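# Move the bottle tray from the conveyor onto the stand

## Task

Take the tray of bottles that sits on the conveyor at the second red stop (the one between arm4 and arm3) and put it on the stand next to the conveyor. The tray must rest entirely on the stand, upright, with all its bottles still standing inside it. The belt runs toward scene +y, and the first red stop is between arm2 and arm1.

## Robot and tools

ROBOTS. There are four identical i2rt Big YAM arms: arm1, arm2, arm3 and arm4. Each has six joints, a five-fingered right hand and a wrist camera (armN_cam_wrist). The fixed room cameras are cam_stand, cam_stand_across, cam_stand_end and cam_stand_low. The foot (base_link) of each arm faces along its own +x. The feet are at: arm1 (0.017, 0.328, 1.026), arm2 (-0.038, -0.289, 1.008), arm3 (-0.061, 1.872, 0.933) and arm4 (0.000, 1.244, 0.982), all in metres, and each foot is turned only slightly about z. Reach is about 1.07 m from the joint1 axis. The arms act independently and never wait for each other.

FRAME. Every pose is given in one scene frame. Its origin is on the floor and +z points up. The conveyor carries things toward +y. The hand point sits 0.045 m in front of the palm. In the hand point's own axes, +z runs along straight fingers, +y points out of the palm, and +x runs across the palm away from the thumb. Straight fingers extend 0.06 to 0.07 m past the point. A bracket on the little-finger side of the wrist sticks out and can catch on things.

move. Its arguments are arm1, arm2, arm3, arm4 and cameras. Each arm argument is a separate object for that arm only. An arm you omit gets no new command, though it may still be pushing toward an earlier target. Inside an arm's object you can use these keys:
- joints: a mapping from joint name to an absolute target. The arm joints are in radians: joint1_rad -2.879..2.879 (turn about the foot, positive is counter-clockwise seen from above), joint2_rad 0..3.141 (shoulder), joint3_rad 0..3.019 (elbow), joint4_rad -1.692..1.57 (hand pitch, positive raises the fingers), joint5_rad -1.57..1.57 (sideways swing, positive is to the arm's right), joint6_rad -2.094..2.094 (roll, positive is clockwise seen from behind the hand). The hand keys use a -1..1 scale: hand_little, hand_ring, hand_middle, hand_index and hand_thumb_bend go from +1 straight/open to -1 curled; hand_thumb_turn goes from +1 beside the palm to -1 opposite the fingers. hand_force_limit is the closing force at which a finger stops, linear from -1 = about 0 N to +1 = 10 N (15 N for the thumb). hand_speed runs -0.96..1, and full speed is reached at +0.48.
- target: an absolute hand pose of seven numbers, [x, y, z, qw, qx, qy, qz]. Position is in metres and orientation is a quaternion, both in the scene frame and in the same form as the printed "hand" line. The hand travels a straight path toward it, starting from its current hand_target pose. When target is present, joints may contain only the hand_ keys.
- speed: the top speed of that path, 0.002..0.5 m/s, default 0.25. Rotation is limited to twice that value in rad/s. It is only valid together with target.
- min_time_s: 0.1..8 s, the shortest time any arm-joint motion of that arm may take.
All motions in one call start together. All hand paths in a call finish together, paced by the slowest. No path lasts more than 10 s and no action more than 15 s. Hands lag, can overshoot the speed, and often finish 1 cm or more off the target. Paths do not steer around obstacles or other arms. cameras is a list of camera names or ["all"]. An unknown key or camera name makes the call invalid, and an out-of-range value gets it refused. After a refusal or a stop, the later move, wait and finished_scene calls in the same reply are skipped.

RESULTS. The move line gives each commanded arm as "done" or its worst status. joint_status and hand_status use these words:
- off_target: the joint stopped short and may still be pushing.
- time_out: the joint keeps a nearby target and keeps pushing. Send it its reported position to relieve it.
- not_followed: a clearance check blocked the command. The text "pose unreachable" or "joint command not followed" appears.
on_its_own lists motion you did not command, and "held at" is a target, not a reading. An arm marked "as last shown" was not commanded and its lines are repeated from before. hand_stopped_by gives six words, in the order little, ring, middle, index, thumb_bend, thumb_turn: moving, target, force, stalled or fault. The *_load_n values are fingertip forces in N, positive when the finger is pushed open. A load falling to about 0 means the grip has been lost. hand_target is the pose the current joint targets would produce. Joint velocities and torques are listed in joint order. The pictures line names the images in order, and the images may be slightly older than the state.

GRIPPING. A finger moves only when its target changes by at least 0.002. It stops at the target or when the force limit is reached, then locks. The scene starts with force limit 0 and speed -0.8. Raise the force limit before grasping. For a soft grip close at hand_speed -0.94 or lower. To squeeze harder, raise the limit and send a target further closed than the current reading. A fully turned-in thumb with the fingers can wrap objects 0.035 to 0.065 m thick.

OTHER TOOLS. wait {seconds 0..10, cameras} lets time pass without new commands. zoom_image {camera, region [x0, y0, x1, y1]} works in pixels from the top-left of the latest image, with each side at most 504. show_instructions shows the reference images. finished_scene {scene} ends the scene for good, so the tray must already be resting correctly without any help.

AVOID. Do not press robots together, and do not close a hand on another arm's fingers. Do not knock items out of the work area, drop the tray, tip bottles or swing loads fast. Do not push hard on fixed objects or overload fingers. Do not hold stretched or blocked poses for long, because motors heat up: a MOTOR HOT warning comes first, then the arm drops during an over-temperature fault. Loose objects may occasionally be nudged by outside pushes.

Each tool is called after ">>>" as name([rows], argument=value, ...), one row to a line, values as JSON.

Reference images:

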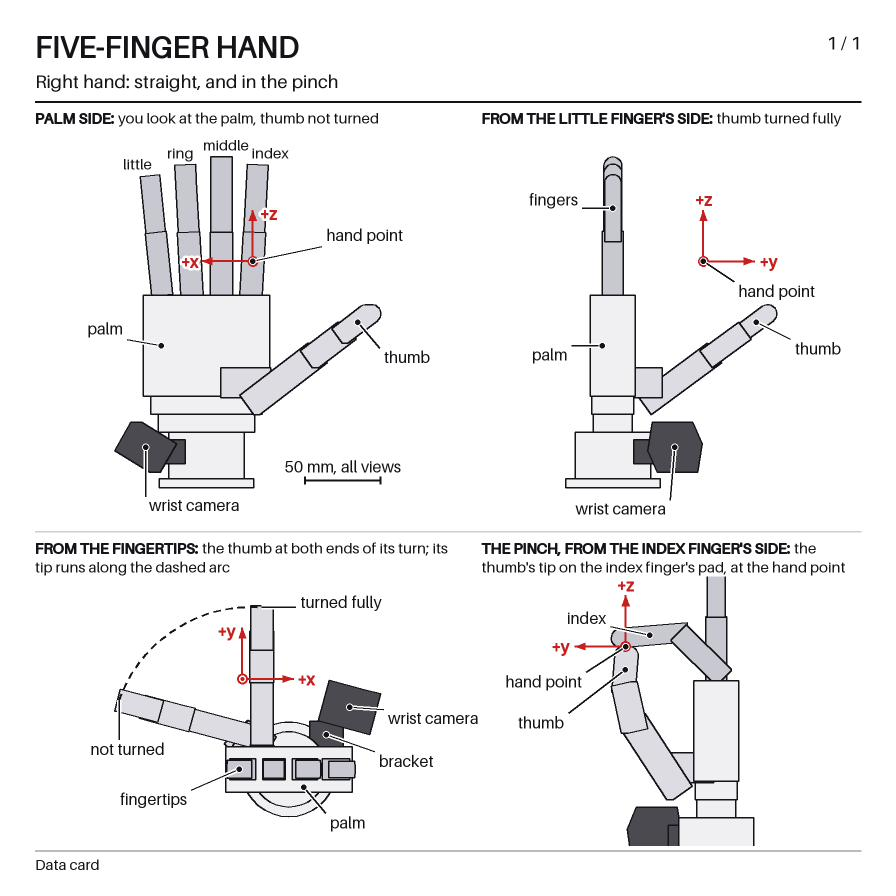

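## Session

>>> move()

Scene clock: 0.00 s.
Joint torques (N m): no reading
Motor temperatures (°C): arm1=[25 25 27 23 23 26] | arm2=[22 26 27 26 25 26] | arm3=[25 24 24 27 26 26] | arm4=[25 23 23 24 24 28]
Heat: arm1: hottest joint3_rad 27 °C; arm2: hottest joint3_rad 27 °C; arm3: hottest joint4_rad 27 °C; arm4: hottest joint6_rad 28 °C.
Joint velocities: within noise
arm1.joint_positions: joint1_rad=+0.098 joint2_rad=+0.547 joint3_rad=+1.374 joint4_rad=-1.301 joint5_rad=-0.090 joint6_rad=-1.151 hand_little=+1.000 hand_ring=+1.000 hand_middle=+1.000 hand_index=+1.000 hand_thumb_turn=+1.000 hand_thumb_bend=+1.000 hand_force_limit=+0.000 hand_speed=-0.800
arm1.joint_status: not commanded
arm1.hand_stopped_by: target,target,target,target,target,target
arm1.little_load_n: 0.0
arm1.ring_load_n: 0.0
arm1.middle_load_n: 0.0
arm1.index_load_n: 0.0
arm1.thumb_bend_load_n: 0.0
arm1.thumb_turn_load_n: 0.0
arm1.hand: x=+0.2290 y=+0.3345 z=+1.5209 quat_wxyz=(-0.189, +0.849, -0.087, +0.486) (m; scene frame)
arm1.hand_target: x=+0.2276 y=+0.3343 z=+1.5308 quat_wxyz=(-0.192, +0.843, -0.086, +0.496) (m; scene frame)
arm1.hand_status: not commanded
arm2.joint_positions: joint1_rad=-0.023 joint2_rad=+0.637 joint3_rad=+1.321 joint4_rad=-1.164 joint5_rad=-0.169 joint6_rad=-1.286 hand_little=+1.000 hand_ring=+1.000 hand_middle=+1.000 hand_index=+1.000 hand_thumb_turn=+1.000 hand_thumb_bend=+1.000 hand_force_limit=+0.000 hand_speed=-0.800
arm2.joint_status: not commanded
arm2.hand_stopped_by: target,target,target,target,target,target
arm2.little_load_n: 0.0
arm2.ring_load_n: 0.0
arm2.middle_load_n: 0.0
arm2.index_load_n: 0.0
arm2.thumb_bend_load_n: 0.0
arm2.thumb_turn_load_n: 0.0
arm2.hand: x=+0.2284 y=-0.3437 z=+1.4937 quat_wxyz=(-0.109, +0.840, -0.138, +0.514) (m; scene frame)
arm2.hand_target: x=+0.2273 y=-0.3436 z=+1.5062 quat_wxyz=(-0.110, +0.833, -0.135, +0.525) (m; scene frame)
arm2.hand_status: not commanded
arm3.joint_positions: joint1_rad=+0.030 joint2_rad=+0.633 joint3_rad=+1.346 joint4_rad=-1.157 joint5_rad=-0.183 joint6_rad=-1.140 hand_little=+1.000 hand_ring=+1.000 hand_middle=+1.000 hand_index=+1.000 hand_thumb_turn=+1.000 hand_thumb_bend=+1.000 hand_force_limit=+0.000 hand_speed=-0.800
arm3.joint_status: not commanded
arm3.hand_stopped_by: target,target,target,target,target,target
arm3.little_load_n: 0.0
arm3.ring_load_n: 0.0
arm3.middle_load_n: 0.0
arm3.index_load_n: 0.0
arm3.thumb_bend_load_n: 0.0
arm3.thumb_turn_load_n: 0.0
arm3.hand: x=+0.2020 y=+1.8466 z=+1.4301 quat_wxyz=(-0.181, +0.825, -0.155, +0.512) (m; scene frame)
arm3.hand_target: x=+0.2008 y=+1.8466 z=+1.4409 quat_wxyz=(-0.182, +0.819, -0.153, +0.522) (m; scene frame)
arm3.hand_status: not commanded
arm4.joint_positions: joint1_rad=+0.033 joint2_rad=+0.638 joint3_rad=+1.320 joint4_rad=-1.283 joint5_rad=+0.108 joint6_rad=-1.331 hand_little=+1.000 hand_ring=+1.000 hand_middle=+1.000 hand_index=+1.000 hand_thumb_turn=+1.000 hand_thumb_bend=+1.000 hand_force_limit=+0.000 hand_speed=-0.800
arm4.joint_status: not commanded
arm4.hand_stopped_by: target,target,target,target,target,target
arm4.little_load_n: 0.0
arm4.ring_load_n: 0.0
arm4.middle_load_n: 0.0
arm4.index_load_n: 0.0
arm4.thumb_bend_load_n: 0.0
arm4.thumb_turn_load_n: 0.0
arm4.hand: x=+0.2478 y=+1.2196 z=+1.4524 quat_wxyz=(-0.048, +0.879, -0.049, +0.472) (m; scene frame)
arm4.hand_target: x=+0.2473 y=+1.2196 z=+1.4632 quat_wxyz=(-0.051, +0.873, -0.050, +0.482) (m; scene frame)
arm4.hand_status: not commanded
pictures: arm1_cam_wrist, arm2_cam_wrist, arm3_cam_wrist, arm4_cam_wrist, cam_stand, cam_stand_across, cam_stand_end, cam_stand_low

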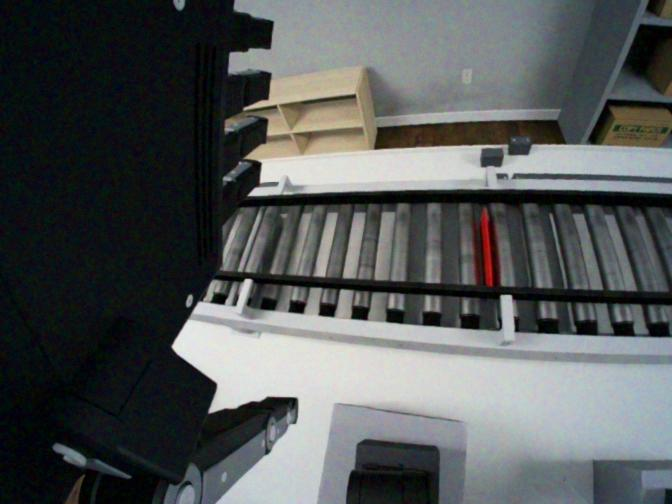

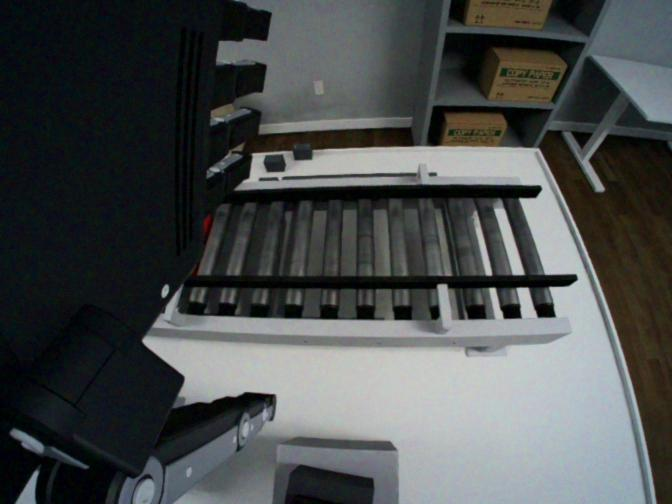

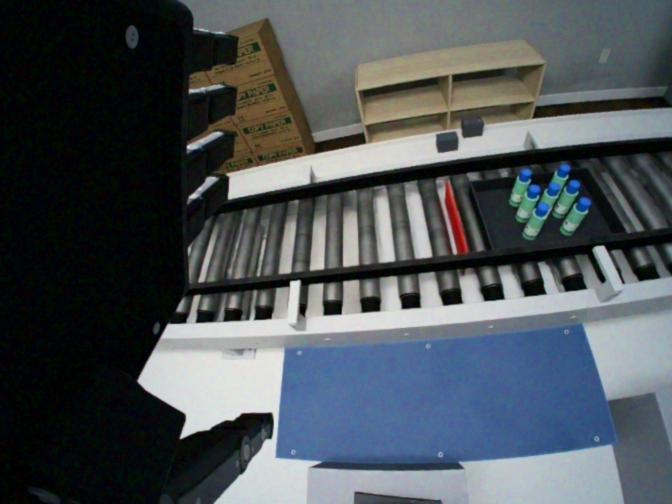

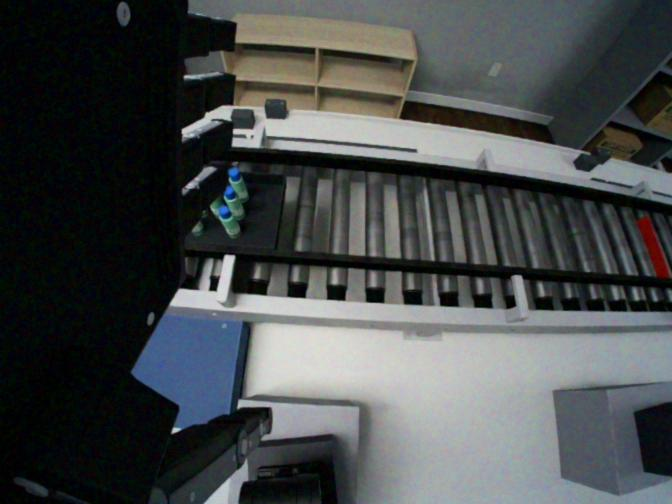

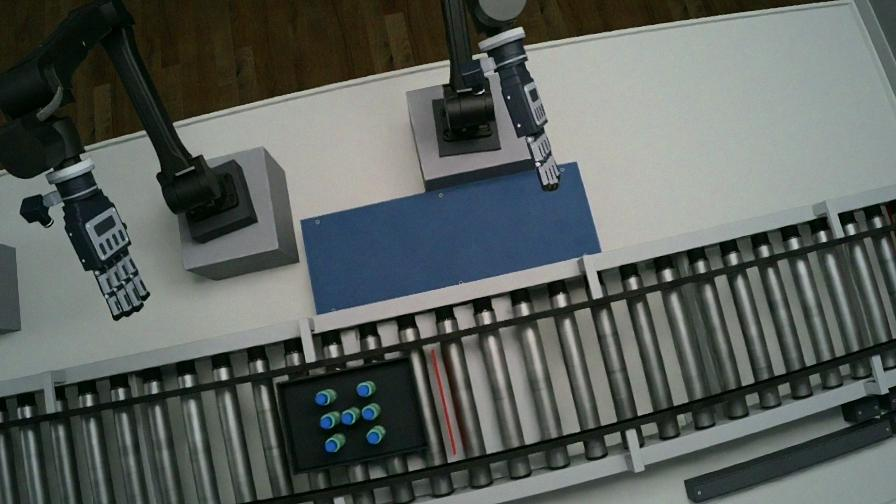

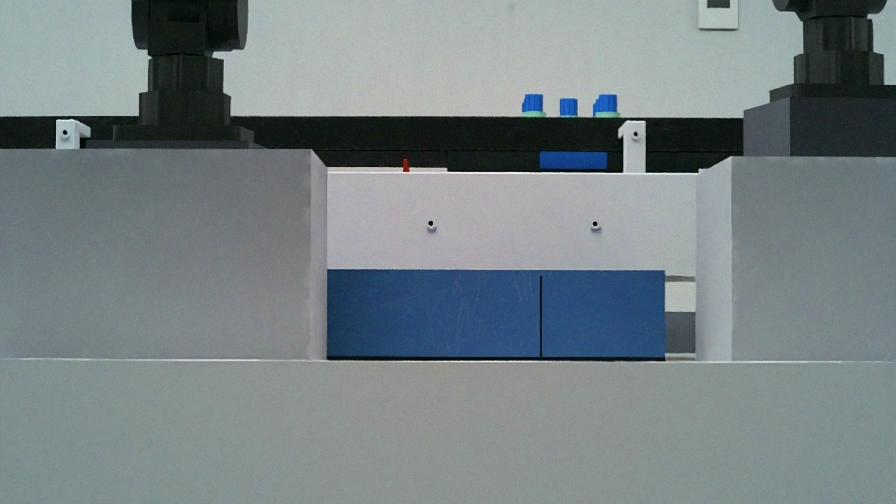

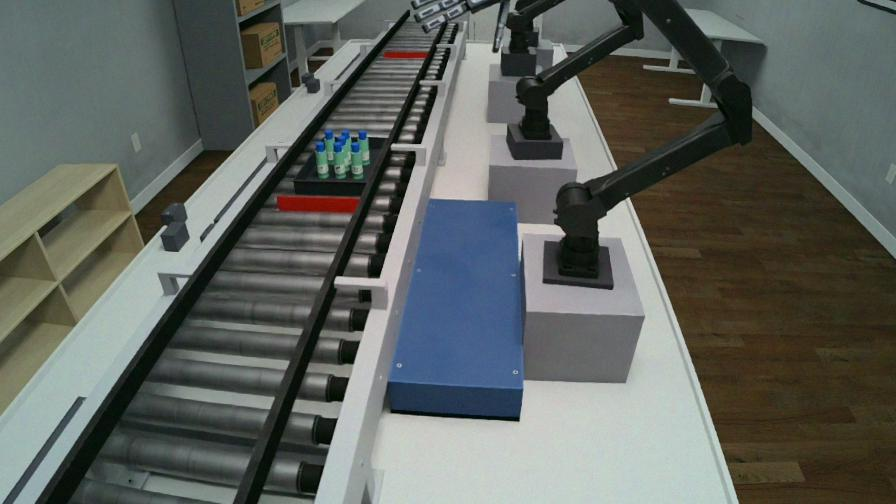

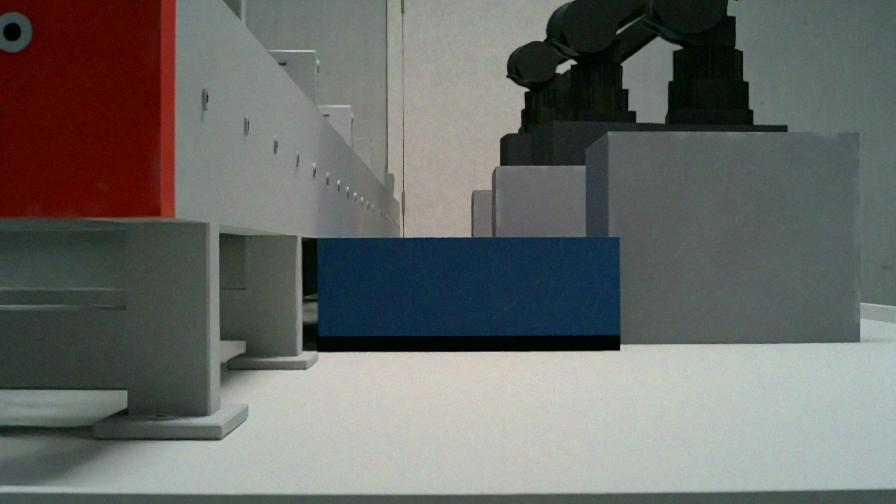

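>>> zoom_image(camera="cam_stand", region=[240, 300, 500, 504])

>>> zoom_image(camera="cam_stand_end", region=[250, 100, 450, 250])

>>> zoom_image(camera="arm3_cam_wrist", region=[420, 130, 672, 300])

>>> zoom_image(camera="cam_stand_across", region=[400, 60, 760, 200])

Scaled by 1.938 from the camera's 896x504 image, which has a finer 1280x720 frame.

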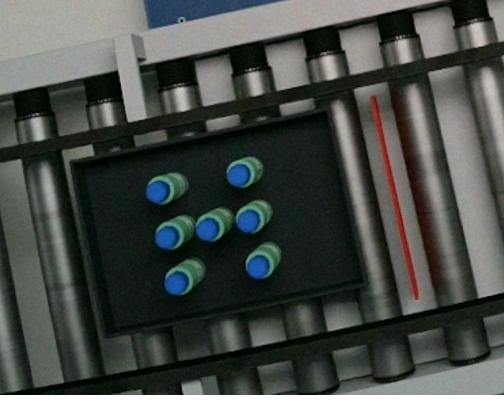

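Scaled by 2.520 from the camera's 896x504 image, which has a finer 1280x720 frame.

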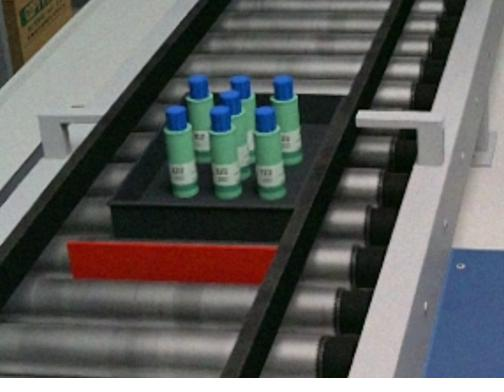

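Scaled by 2.000 from the camera's 672x504 image, which has a finer 960x720 frame.

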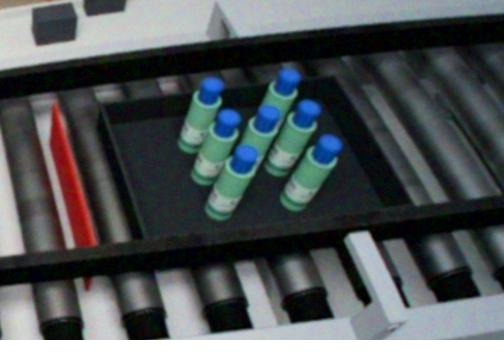

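Scaled by 1.400 from the camera's 896x504 image, which has a finer 1280x720 frame.

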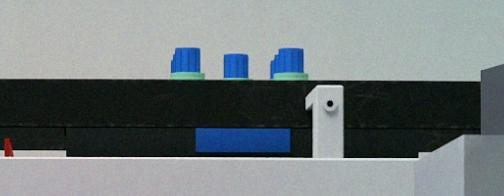

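>>> zoom_image(camera="cam_stand_across", region=[500, 80, 660, 180])

>>> zoom_image(camera="cam_stand_end", region=[280, 110, 400, 220])

>>> zoom_image(camera="arm4_cam_wrist", region=[170, 130, 320, 270])

Scaled by 3.150 from the camera's 896x504 image, which has a finer 1280x720 frame.

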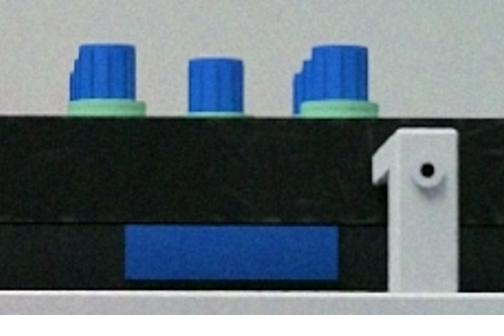

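Scaled by 4.200 from the camera's 896x504 image, which has a finer 1280x720 frame.

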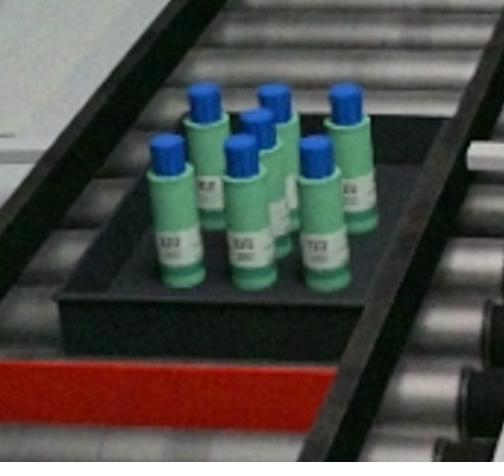

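Scaled by 3.360 from the camera's 672x504 image, which has a finer 960x720 frame.

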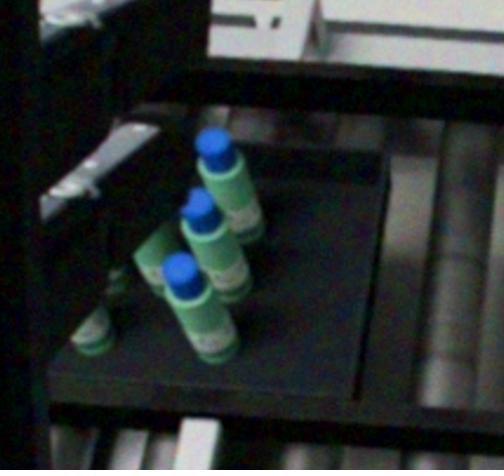

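>>> move(arm4={"target": [0.50, 1.22, 1.28, 0.5736, -0.8192, 0, 0], "speed": 0.25, "joints": {"hand_thumb_turn": -1, "hand_thumb_bend": 0.3, "hand_index": 0.3, "hand_middle": 0.3, "hand_ring": 0.3, "hand_little": 0.3, "hand_speed": -0.2}}, arm3={"target": [0.55, 1.75, 1.28, 0, 0, 0.8192, -0.5736], "speed": 0.25, "joints": {"hand_thumb_turn": -1, "hand_thumb_bend": 0.3, "hand_index": 0.3, "hand_middle": 0.3, "hand_ring": 0.3, "hand_little": 0.3, "hand_speed": -0.2}}, cameras=["all"])

Scene clock: 43.60 s.
Joint torques (N m): arm1=[-0.79 3.43 7.45 1.58 -0.16 0.05] | arm2=[0.44 1.32 10.04 2.54 0.02 -0.02] | arm3=[-3.02 -13.98 12.75 -0.35 0.61 0.15] | arm4=[-1.08 -14.92 10.33 0.83 -0.93 0.14]
Motor temperatures (°C): arm1=[25 25 29 23 22 26] | arm2=[22 26 29 26 25 26] | arm3=[25 24 27 27 26 26] | arm4=[25 24 27 24 24 28]
Heat: arm1: hottest joint3_rad 29 °C; arm2: hottest joint3_rad 29 °C; arm3: hottest joint3_rad 27 °C; arm4: hottest joint6_rad 28 °C.
move: arm3 off_target; arm4 off_target
Joint velocities: within noise
arm1, arm2: as last shown
arm2.middle_load_n: -0.5
arm3.joint_positions: joint1_rad=+0.169 joint2_rad=+1.830 joint3_rad=+1.959 joint4_rad=-1.689 joint5_rad=+1.231 joint6_rad=+1.543 hand_little=+0.300 hand_ring=+0.300 hand_middle=+0.300 hand_index=+0.300 hand_thumb_turn=-1.000 hand_thumb_bend=+0.300 hand_force_limit=+0.000 hand_speed=-0.200
arm3.joint_status: all done
arm3.hand_stopped_by: target,target,target,target,target,target
arm3.little_load_n: 0.0
arm3.ring_load_n: 0.0
arm3.middle_load_n: 0.0
arm3.index_load_n: 0.0
arm3.thumb_bend_load_n: 0.0
arm3.thumb_turn_load_n: 0.0
arm3.hand: x=+0.5419 y=+1.7570 z=+1.2705 quat_wxyz=(-0.025, +0.040, -0.818, +0.573) (m; scene frame)
arm3.hand_target: x=+0.5493 y=+1.7496 z=+1.2798 quat_wxyz=(-0.034, +0.023, -0.819, +0.572) (m; scene frame)
arm3.hand_status: off_target (0.014 m and 5.5 deg from the pose sent, 0.391 m and 130.2 deg at the start; a joint's target at an end of its range on 28 of 187 steps)
arm4.joint_positions: joint1_rad=-0.481 joint2_rad=+1.699 joint3_rad=+1.667 joint4_rad=-1.692 joint5_rad=-1.138 joint6_rad=-1.811 hand_little=+0.300 hand_ring=+0.300 hand_middle=+0.300 hand_index=+0.300 hand_thumb_turn=-1.000 hand_thumb_bend=+0.300 hand_force_limit=+0.000 hand_speed=-0.200
arm4.joint_status: all done
arm4.hand_stopped_by: target,target,target,target,target,target
arm4.little_load_n: 0.0
arm4.ring_load_n: 0.0
arm4.middle_load_n: 0.0
arm4.index_load_n: 0.0
arm4.thumb_bend_load_n: 0.0
arm4.thumb_turn_load_n: 0.0
arm4.hand: x=+0.4898 y=+1.2314 z=+1.2636 quat_wxyz=(-0.532, +0.838, -0.076, +0.096) (m; scene frame)
arm4.hand_target: x=+0.4991 y=+1.2207 z=+1.2795 quat_wxyz=(-0.529, +0.837, -0.077, +0.114) (m; scene frame)
arm4.hand_status: off_target (0.022 m and 15.0 deg from the pose sent, 0.305 m and 83.2 deg at the start; a joint's target at an end of its range on 90 of 183 steps)
pictures: arm1_cam_wrist, arm2_cam_wrist, arm3_cam_wrist, arm4_cam_wrist, cam_stand, cam_stand_across, cam_stand_end, cam_stand_low
camera_calibration:
arm3_cam_wrist: T_world_to_cam=[[-0.26802, 0.358655, -0.894166, 0.646086], [0.769225, 0.638468, 0.0255229, -1.57218], [0.58005, -0.680974, -0.447008, 1.56736], [0, 0, 0, 1]] pos_world=[0.473376, 1.8394, 1.31846]
arm4_cam_wrist: T_world_to_cam=[[0.182729, -0.510021, -0.840529, 1.59533], [-0.936384, -0.350854, 0.00932498, 0.875736], [-0.299659, 0.785354, -0.541686, -0.0223866], [0, 0, 0, 1]] pos_world=[0.521803, 1.13849, 1.32063]

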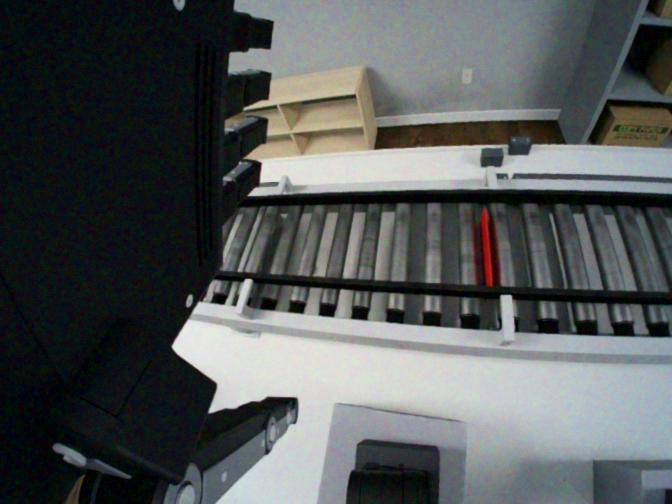

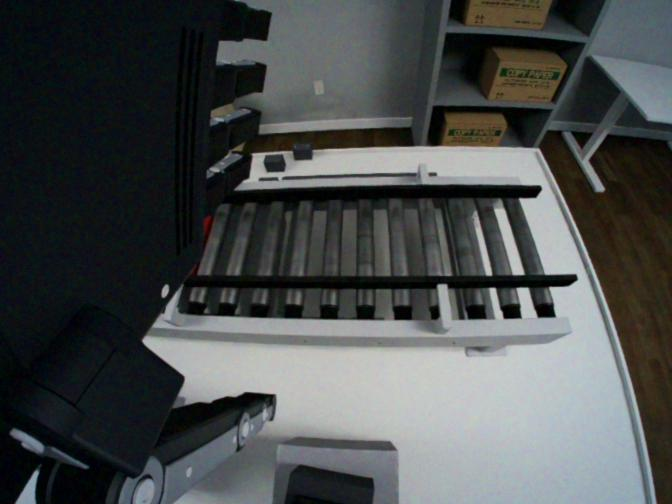

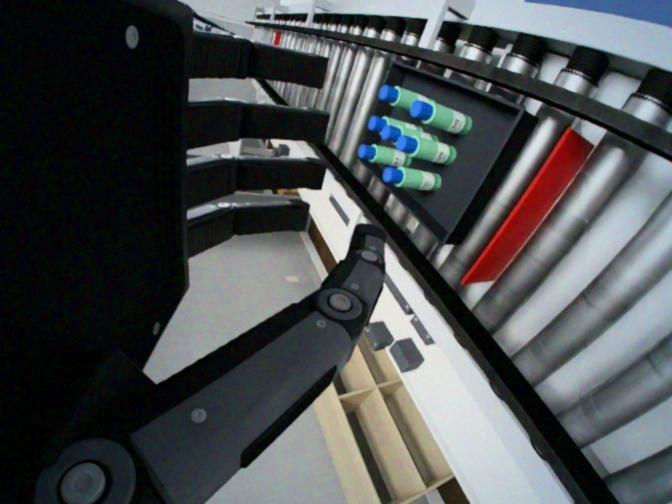

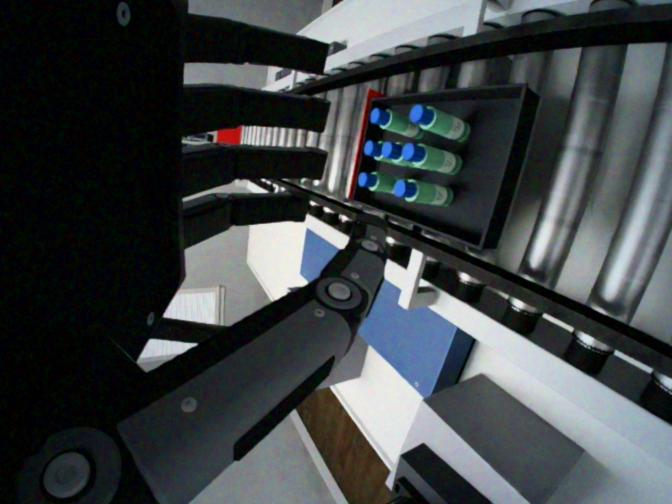

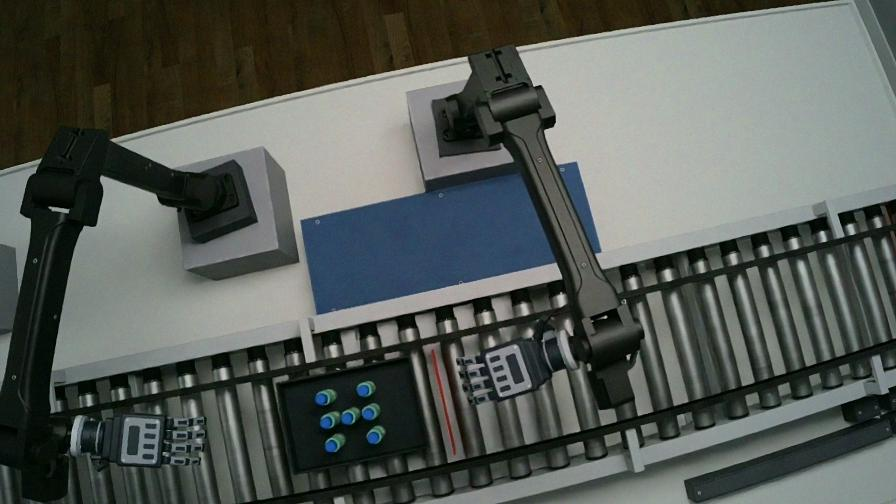

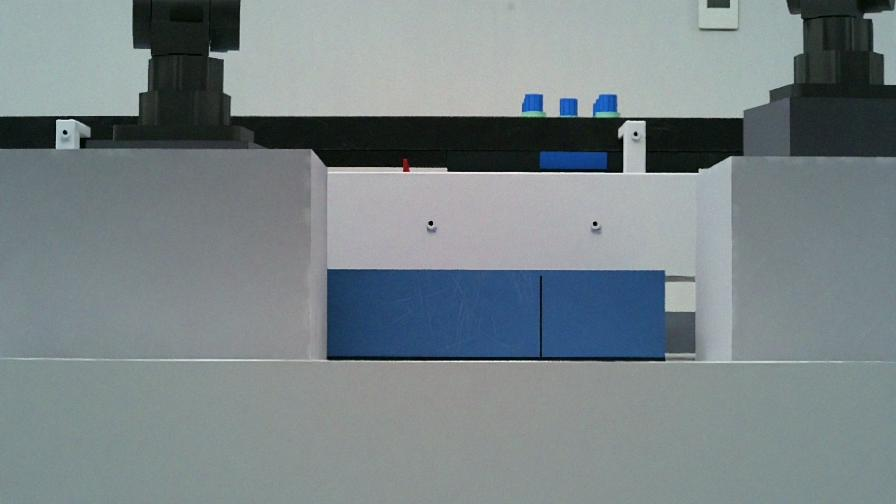

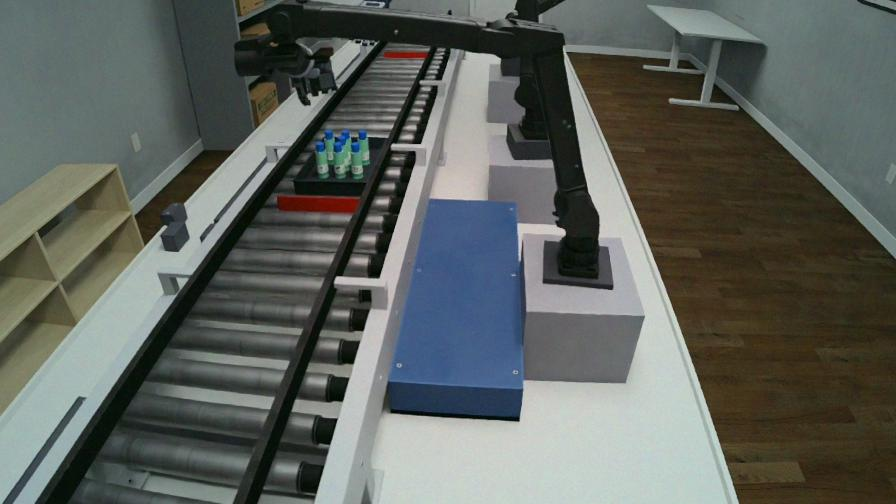

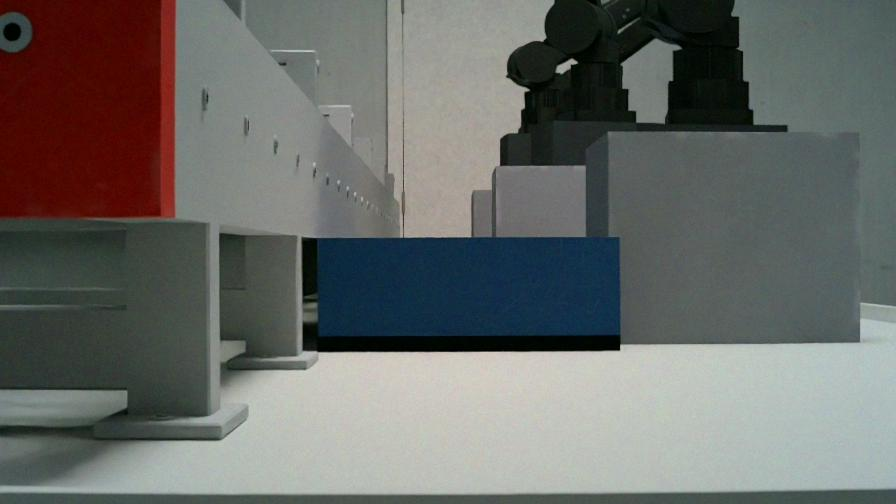

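>>> zoom_image(camera="arm3_cam_wrist", region=[340, 40, 600, 260])

>>> zoom_image(camera="arm4_cam_wrist", region=[330, 70, 570, 260])

>>> zoom_image(camera="cam_stand", region=[270, 330, 560, 504])

Scaled by 1.938 from the camera's 672x504 image, which has a finer 960x720 frame.

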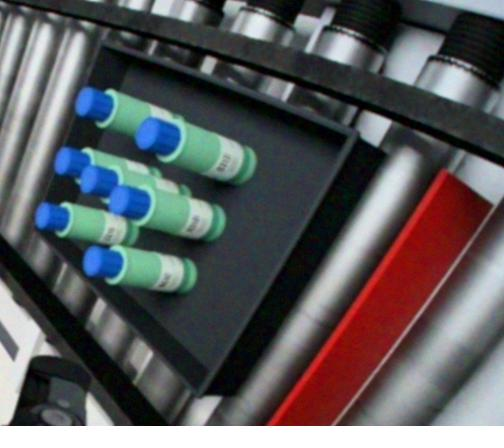

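Scaled by 2.100 from the camera's 672x504 image, which has a finer 960x720 frame.

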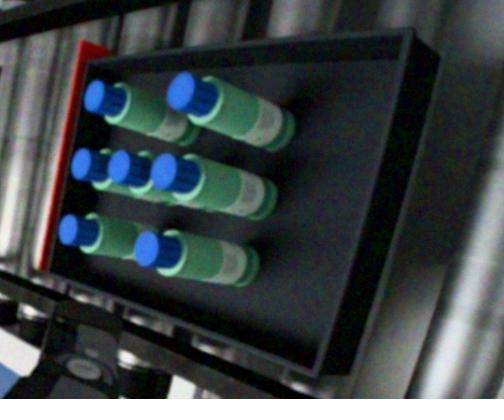

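Scaled by 1.738 from the camera's 896x504 image, which has a finer 1280x720 frame.

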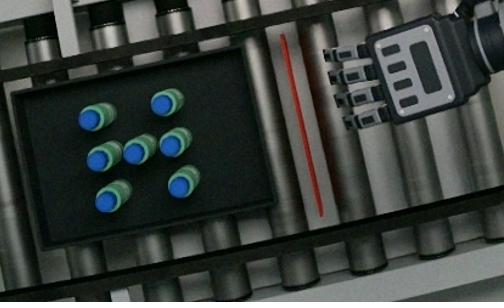

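>>> move(arm4={"target": [0.53, 1.31, 1.10, 0.5736, -0.8192, 0, 0], "speed": 0.2}, arm3={"target": [0.59, 1.615, 1.11, 0, 0, 0.8192, -0.5736], "speed": 0.2}, cameras=["arm3_cam_wrist", "arm4_cam_wrist", "cam_stand", "cam_stand_end", "cam_stand_across"])

Scene clock: 49.27 s.
Joint torques (N m): arm1=[-0.21 3.25 7.49 1.65 -0.16 0.07] | arm2=[0.26 1.61 10.14 2.54 0.02 -0.07] | arm3=[-2.26 -16.62 8.4 1.13 0.56 -0.13] | arm4=[0.85 -18.78 7.32 0.46 -0.86 -0.07]
Motor temperatures (°C): arm1=[25 25 29 23 22 26] | arm2=[22 26 30 26 25 26] | arm3=[25 25 28 27 26 26] | arm4=[25 24 27 24 24 28]
Heat: arm1: hottest joint3_rad 29 °C; arm2: hottest joint3_rad 30 °C; arm3: hottest joint3_rad 28 °C; arm4: hottest joint6_rad 28 °C.
move: arm3 done; arm4 done
Joint velocities: within noise
arm1, arm2: as last shown
arm2.little_load_n: -0.5
arm2.middle_load_n: 0.0
arm3.joint_positions: joint1_rad=-0.058 joint2_rad=+1.963 joint3_rad=+1.737 joint4_rad=-0.966 joint5_rad=+1.207 joint6_rad=+1.172 hand_little=+0.300 hand_ring=+0.300 hand_middle=+0.300 hand_index=+0.300 hand_thumb_turn=-1.000 hand_thumb_bend=+0.300 hand_force_limit=+0.000 hand_speed=-0.200
arm3.joint_status: not commanded
arm3.hand_stopped_by: target,target,target,target,target,target
arm3.little_load_n: 0.0
arm3.ring_load_n: 0.0
arm3.middle_load_n: 0.0
arm3.index_load_n: 0.0
arm3.thumb_bend_load_n: 0.0
arm3.thumb_turn_load_n: 0.0
arm3.hand: x=+0.5908 y=+1.6183 z=+1.1166 quat_wxyz=(-0.005, -0.004, -0.819, +0.574) (m; scene frame)
arm3.hand_target: x=+0.5899 y=+1.6151 z=+1.1100 quat_wxyz=(+0.000, +0.000, -0.819, +0.574) (m; scene frame)
arm3.hand_status: done (0.007 m and 0.8 deg from the pose sent, 0.220 m and 5.5 deg at the start)
arm4.joint_positions: joint1_rad=-0.328 joint2_rad=+2.025 joint3_rad=+1.626 joint4_rad=-1.637 joint5_rad=-1.184 joint6_rad=-2.020 hand_little=+0.300 hand_ring=+0.300 hand_middle=+0.300 hand_index=+0.300 hand_thumb_turn=-1.000 hand_thumb_bend=+0.300 hand_force_limit=+0.000 hand_speed=-0.200
arm4.joint_status: not commanded
arm4.hand_stopped_by: target,target,target,target,target,target
arm4.little_load_n: 0.0
arm4.ring_load_n: 0.0
arm4.middle_load_n: 0.0
arm4.index_load_n: 0.0
arm4.thumb_bend_load_n: 0.0
arm4.thumb_turn_load_n: 0.0
arm4.hand: x=+0.5234 y=+1.3056 z=+1.0947 quat_wxyz=(-0.573, +0.819, -0.015, -0.008) (m; scene frame)
arm4.hand_target: x=+0.5297 y=+1.3101 z=+1.1001 quat_wxyz=(-0.574, +0.819, +0.000, +0.000) (m; scene frame)
arm4.hand_status: done (0.010 m and 1.9 deg from the pose sent, 0.186 m and 15.0 deg at the start)
pictures: arm3_cam_wrist, arm4_cam_wrist, cam_stand, cam_stand_across, cam_stand_end
camera_calibration:
arm3_cam_wrist: T_world_to_cam=[[-0.215872, 0.381241, -0.898919, 0.509253], [0.826778, 0.561144, 0.0394393, -1.44168], [0.519459, -0.734692, -0.436337, 1.48653], [0, 0, 0, 1]] pos_world=[0.529695, 1.70698, 1.16326]
arm4_cam_wrist: T_world_to_cam=[[0.195112, -0.386097, -0.901588, 1.38363], [-0.833631, -0.549581, 0.0549479, 1.09051], [-0.516711, 0.740871, -0.429092, -0.113693], [0, 0, 0, 1]] pos_world=[0.580379, 1.21777, 1.13875]

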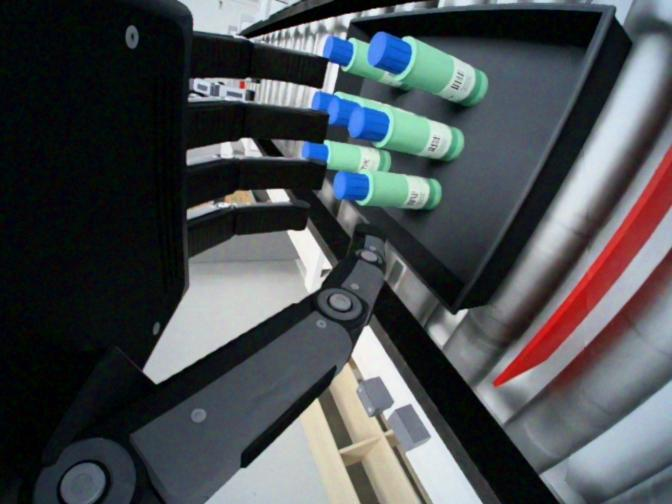

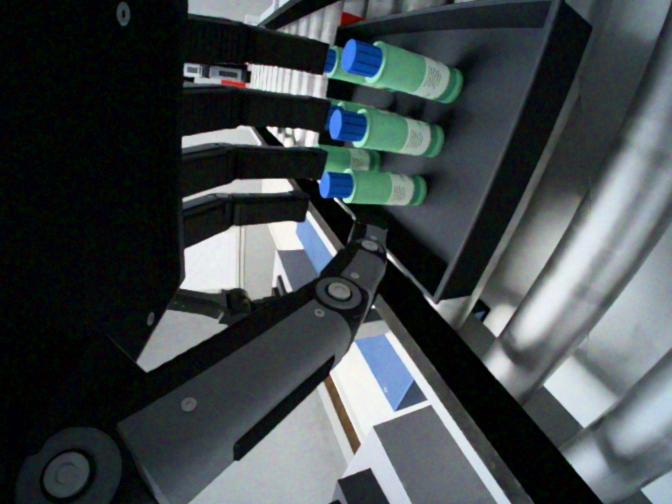

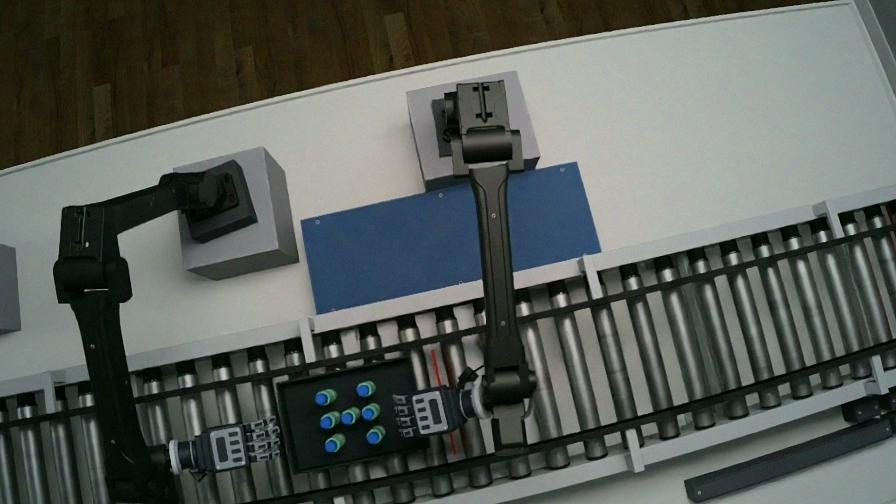

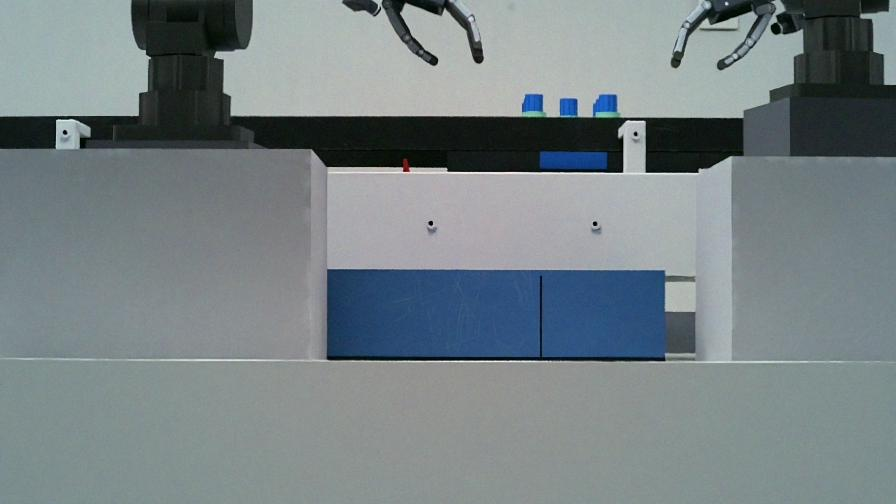

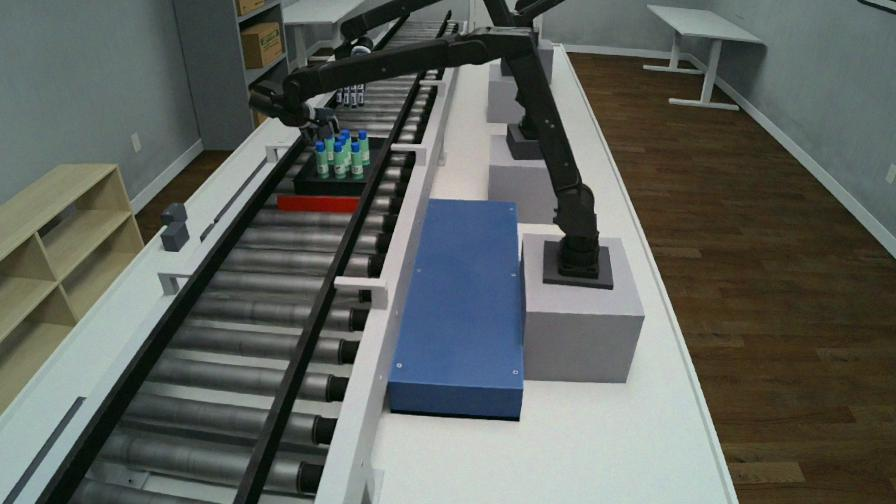

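>>> zoom_image(camera="arm3_cam_wrist", region=[380, 200, 520, 340])

>>> zoom_image(camera="arm4_cam_wrist", region=[380, 200, 520, 340])

>>> zoom_image(camera="cam_stand_across", region=[330, 0, 780, 200])

Scaled by 3.600 from the camera's 672x504 image, which has a finer 960x720 frame.

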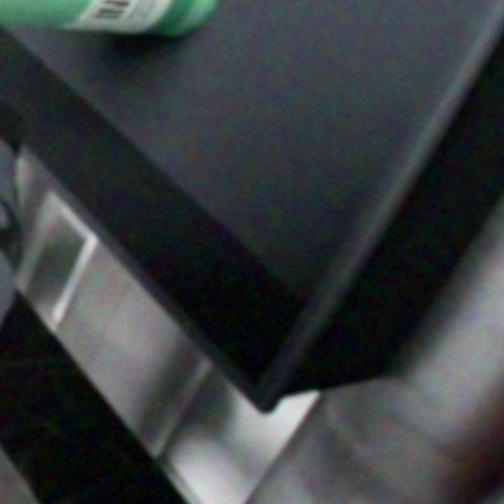

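Scaled by 3.600 from the camera's 672x504 image, which has a finer 960x720 frame.

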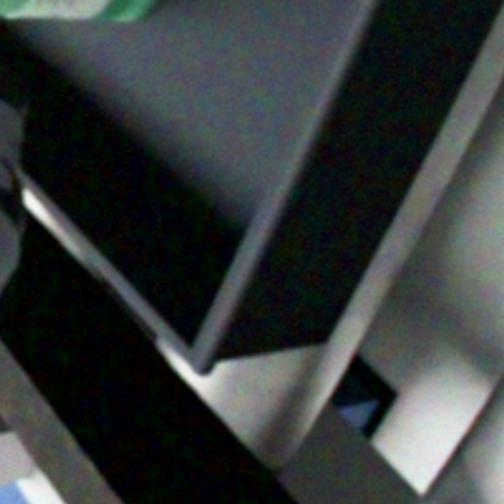

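Scaled by 1.120 from the camera's 896x504 image, which has a finer 1280x720 frame.

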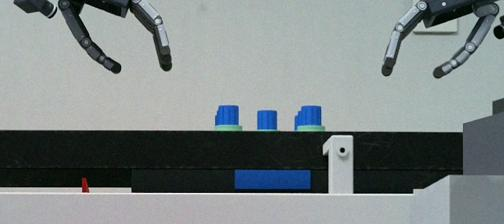

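>>> move(arm4={"target": [0.53, 1.322, 1.03, 0.5736, -0.8192, 0, 0], "speed": 0.15}, arm3={"target": [0.589, 1.613, 1.025, 0, 0, 0.8192, -0.5736], "speed": 0.15}, cameras=["arm3_cam_wrist", "arm4_cam_wrist", "cam_stand_across"])

>>> zoom_image(camera="cam_stand_across", region=[370, 40, 760, 190])

Scene clock: 59.43 s.
Joint torques (N m): arm1=[-0.62 3.96 7.51 1.69 -0.13 0.05] | arm2=[0.21 1.32 10.09 2.45 0.02 -0.06] | arm3=[-2.67 -16.67 8.36 1.2 0.59 -0.13] | arm4=[1.14 -18.84 5.04 1.17 -0.89 0.24]
Motor temperatures (°C): arm1=[25 25 30 23 22 26] | arm2=[22 26 30 26 25 25] | arm3=[25 26 28 27 26 26] | arm4=[25 25 27 24 24 28]
Heat: arm1: hottest joint3_rad 30 °C; arm2: hottest joint3_rad 30 °C; arm3: hottest joint3_rad 28 °C; arm4: hottest joint6_rad 28 °C.
move: arm3 done; arm4 done
Joint velocities: within noise
arm1, arm2: as last shown
arm2.little_load_n: 0.0
arm3.joint_positions: joint1_rad=-0.058 joint2_rad=+2.028 joint3_rad=+1.608 joint4_rad=-0.761 joint5_rad=+1.204 joint6_rad=+1.159 hand_little=+0.300 hand_ring=+0.300 hand_middle=+0.300 hand_index=+0.300 hand_thumb_turn=-1.000 hand_thumb_bend=+0.300 hand_force_limit=+0.000 hand_speed=-0.200
arm3.joint_status: not commanded
arm3.hand_stopped_by: target,target,target,target,target,target
arm3.little_load_n: 0.0
arm3.ring_load_n: 0.0
arm3.middle_load_n: 0.0
arm3.index_load_n: 0.0
arm3.thumb_bend_load_n: 0.0
arm3.thumb_turn_load_n: 0.5
arm3.hand: x=+0.5904 y=+1.6197 z=+1.0322 quat_wxyz=(-0.006, -0.002, -0.819, +0.574) (m; scene frame)
arm3.hand_target: x=+0.5889 y=+1.6132 z=+1.0250 quat_wxyz=(+0.000, +0.000, -0.819, +0.573) (m; scene frame)
arm3.hand_status: done (0.010 m and 0.8 deg from the pose sent, 0.092 m and 0.8 deg at the start)
arm4.joint_positions: joint1_rad=-0.312 joint2_rad=+2.090 joint3_rad=+1.566 joint4_rad=-1.452 joint5_rad=-1.192 joint6_rad=-2.006 hand_little=+0.300 hand_ring=+0.300 hand_middle=+0.300 hand_index=+0.300 hand_thumb_turn=-1.000 hand_thumb_bend=+0.300 hand_force_limit=+0.000 hand_speed=-0.200
arm4.joint_status: not commanded
arm4.hand_stopped_by: target,target,target,target,target,target
arm4.little_load_n: 0.5
arm4.ring_load_n: 0.0
arm4.middle_load_n: 0.0
arm4.index_load_n: 0.0
arm4.thumb_bend_load_n: 0.0
arm4.thumb_turn_load_n: 0.0
arm4.hand: x=+0.5328 y=+1.3132 z=+1.0327 quat_wxyz=(-0.572, +0.820, +0.002, +0.009) (m; scene frame)
arm4.hand_target: x=+0.5299 y=+1.3219 z=+1.0300 quat_wxyz=(-0.574, +0.819, +0.000, +0.000) (m; scene frame)
arm4.hand_status: done (0.010 m and 1.1 deg from the pose sent, 0.067 m and 1.9 deg at the start)
pictures: arm3_cam_wrist, arm4_cam_wrist, cam_stand_across
camera_calibration:
arm3_cam_wrist: T_world_to_cam=[[-0.218323, 0.381162, -0.89836, 0.433711], [0.823788, 0.565503, 0.0397347, -1.4445], [0.523171, -0.731384, -0.437459, 1.44456], [0, 0, 0, 1]] pos_world=[0.528893, 1.70808, 1.07896]
arm4_cam_wrist: T_world_to_cam=[[0.240286, -0.386885, -0.890271, 1.29418], [-0.830906, -0.556139, 0.0174177, 1.15186], [-0.501853, 0.735547, -0.455098, -0.115239], [0, 0, 0, 1]] pos_world=[0.58828, 1.22606, 1.07966]

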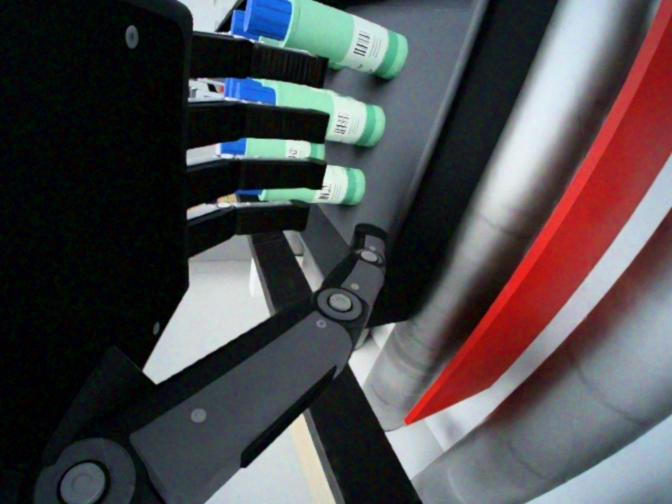

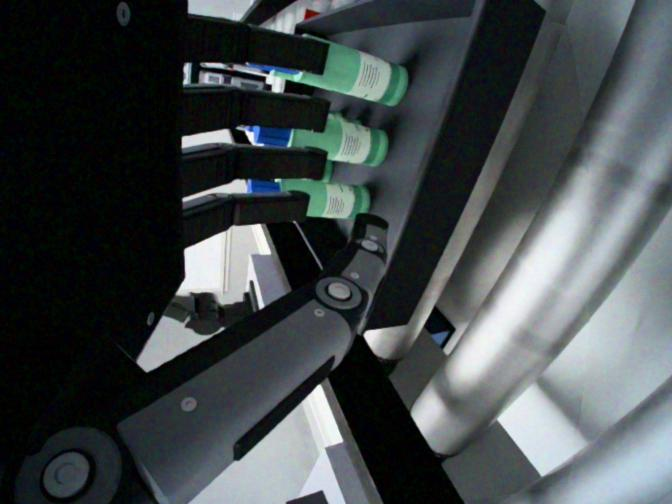

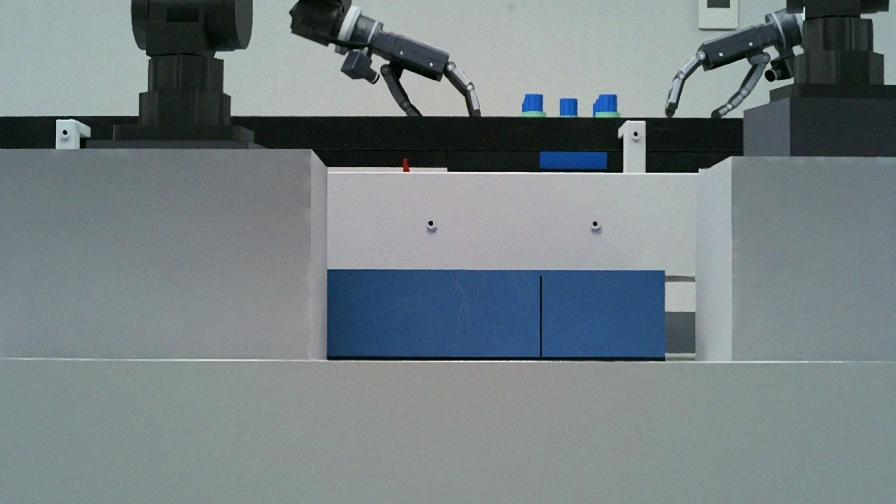

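Scaled by 1.292 from the camera's 896x504 image, which has a finer 1280x720 frame.

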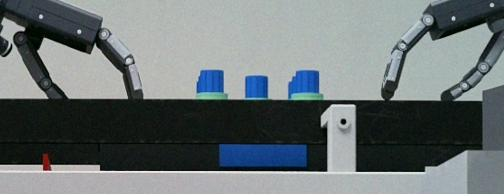

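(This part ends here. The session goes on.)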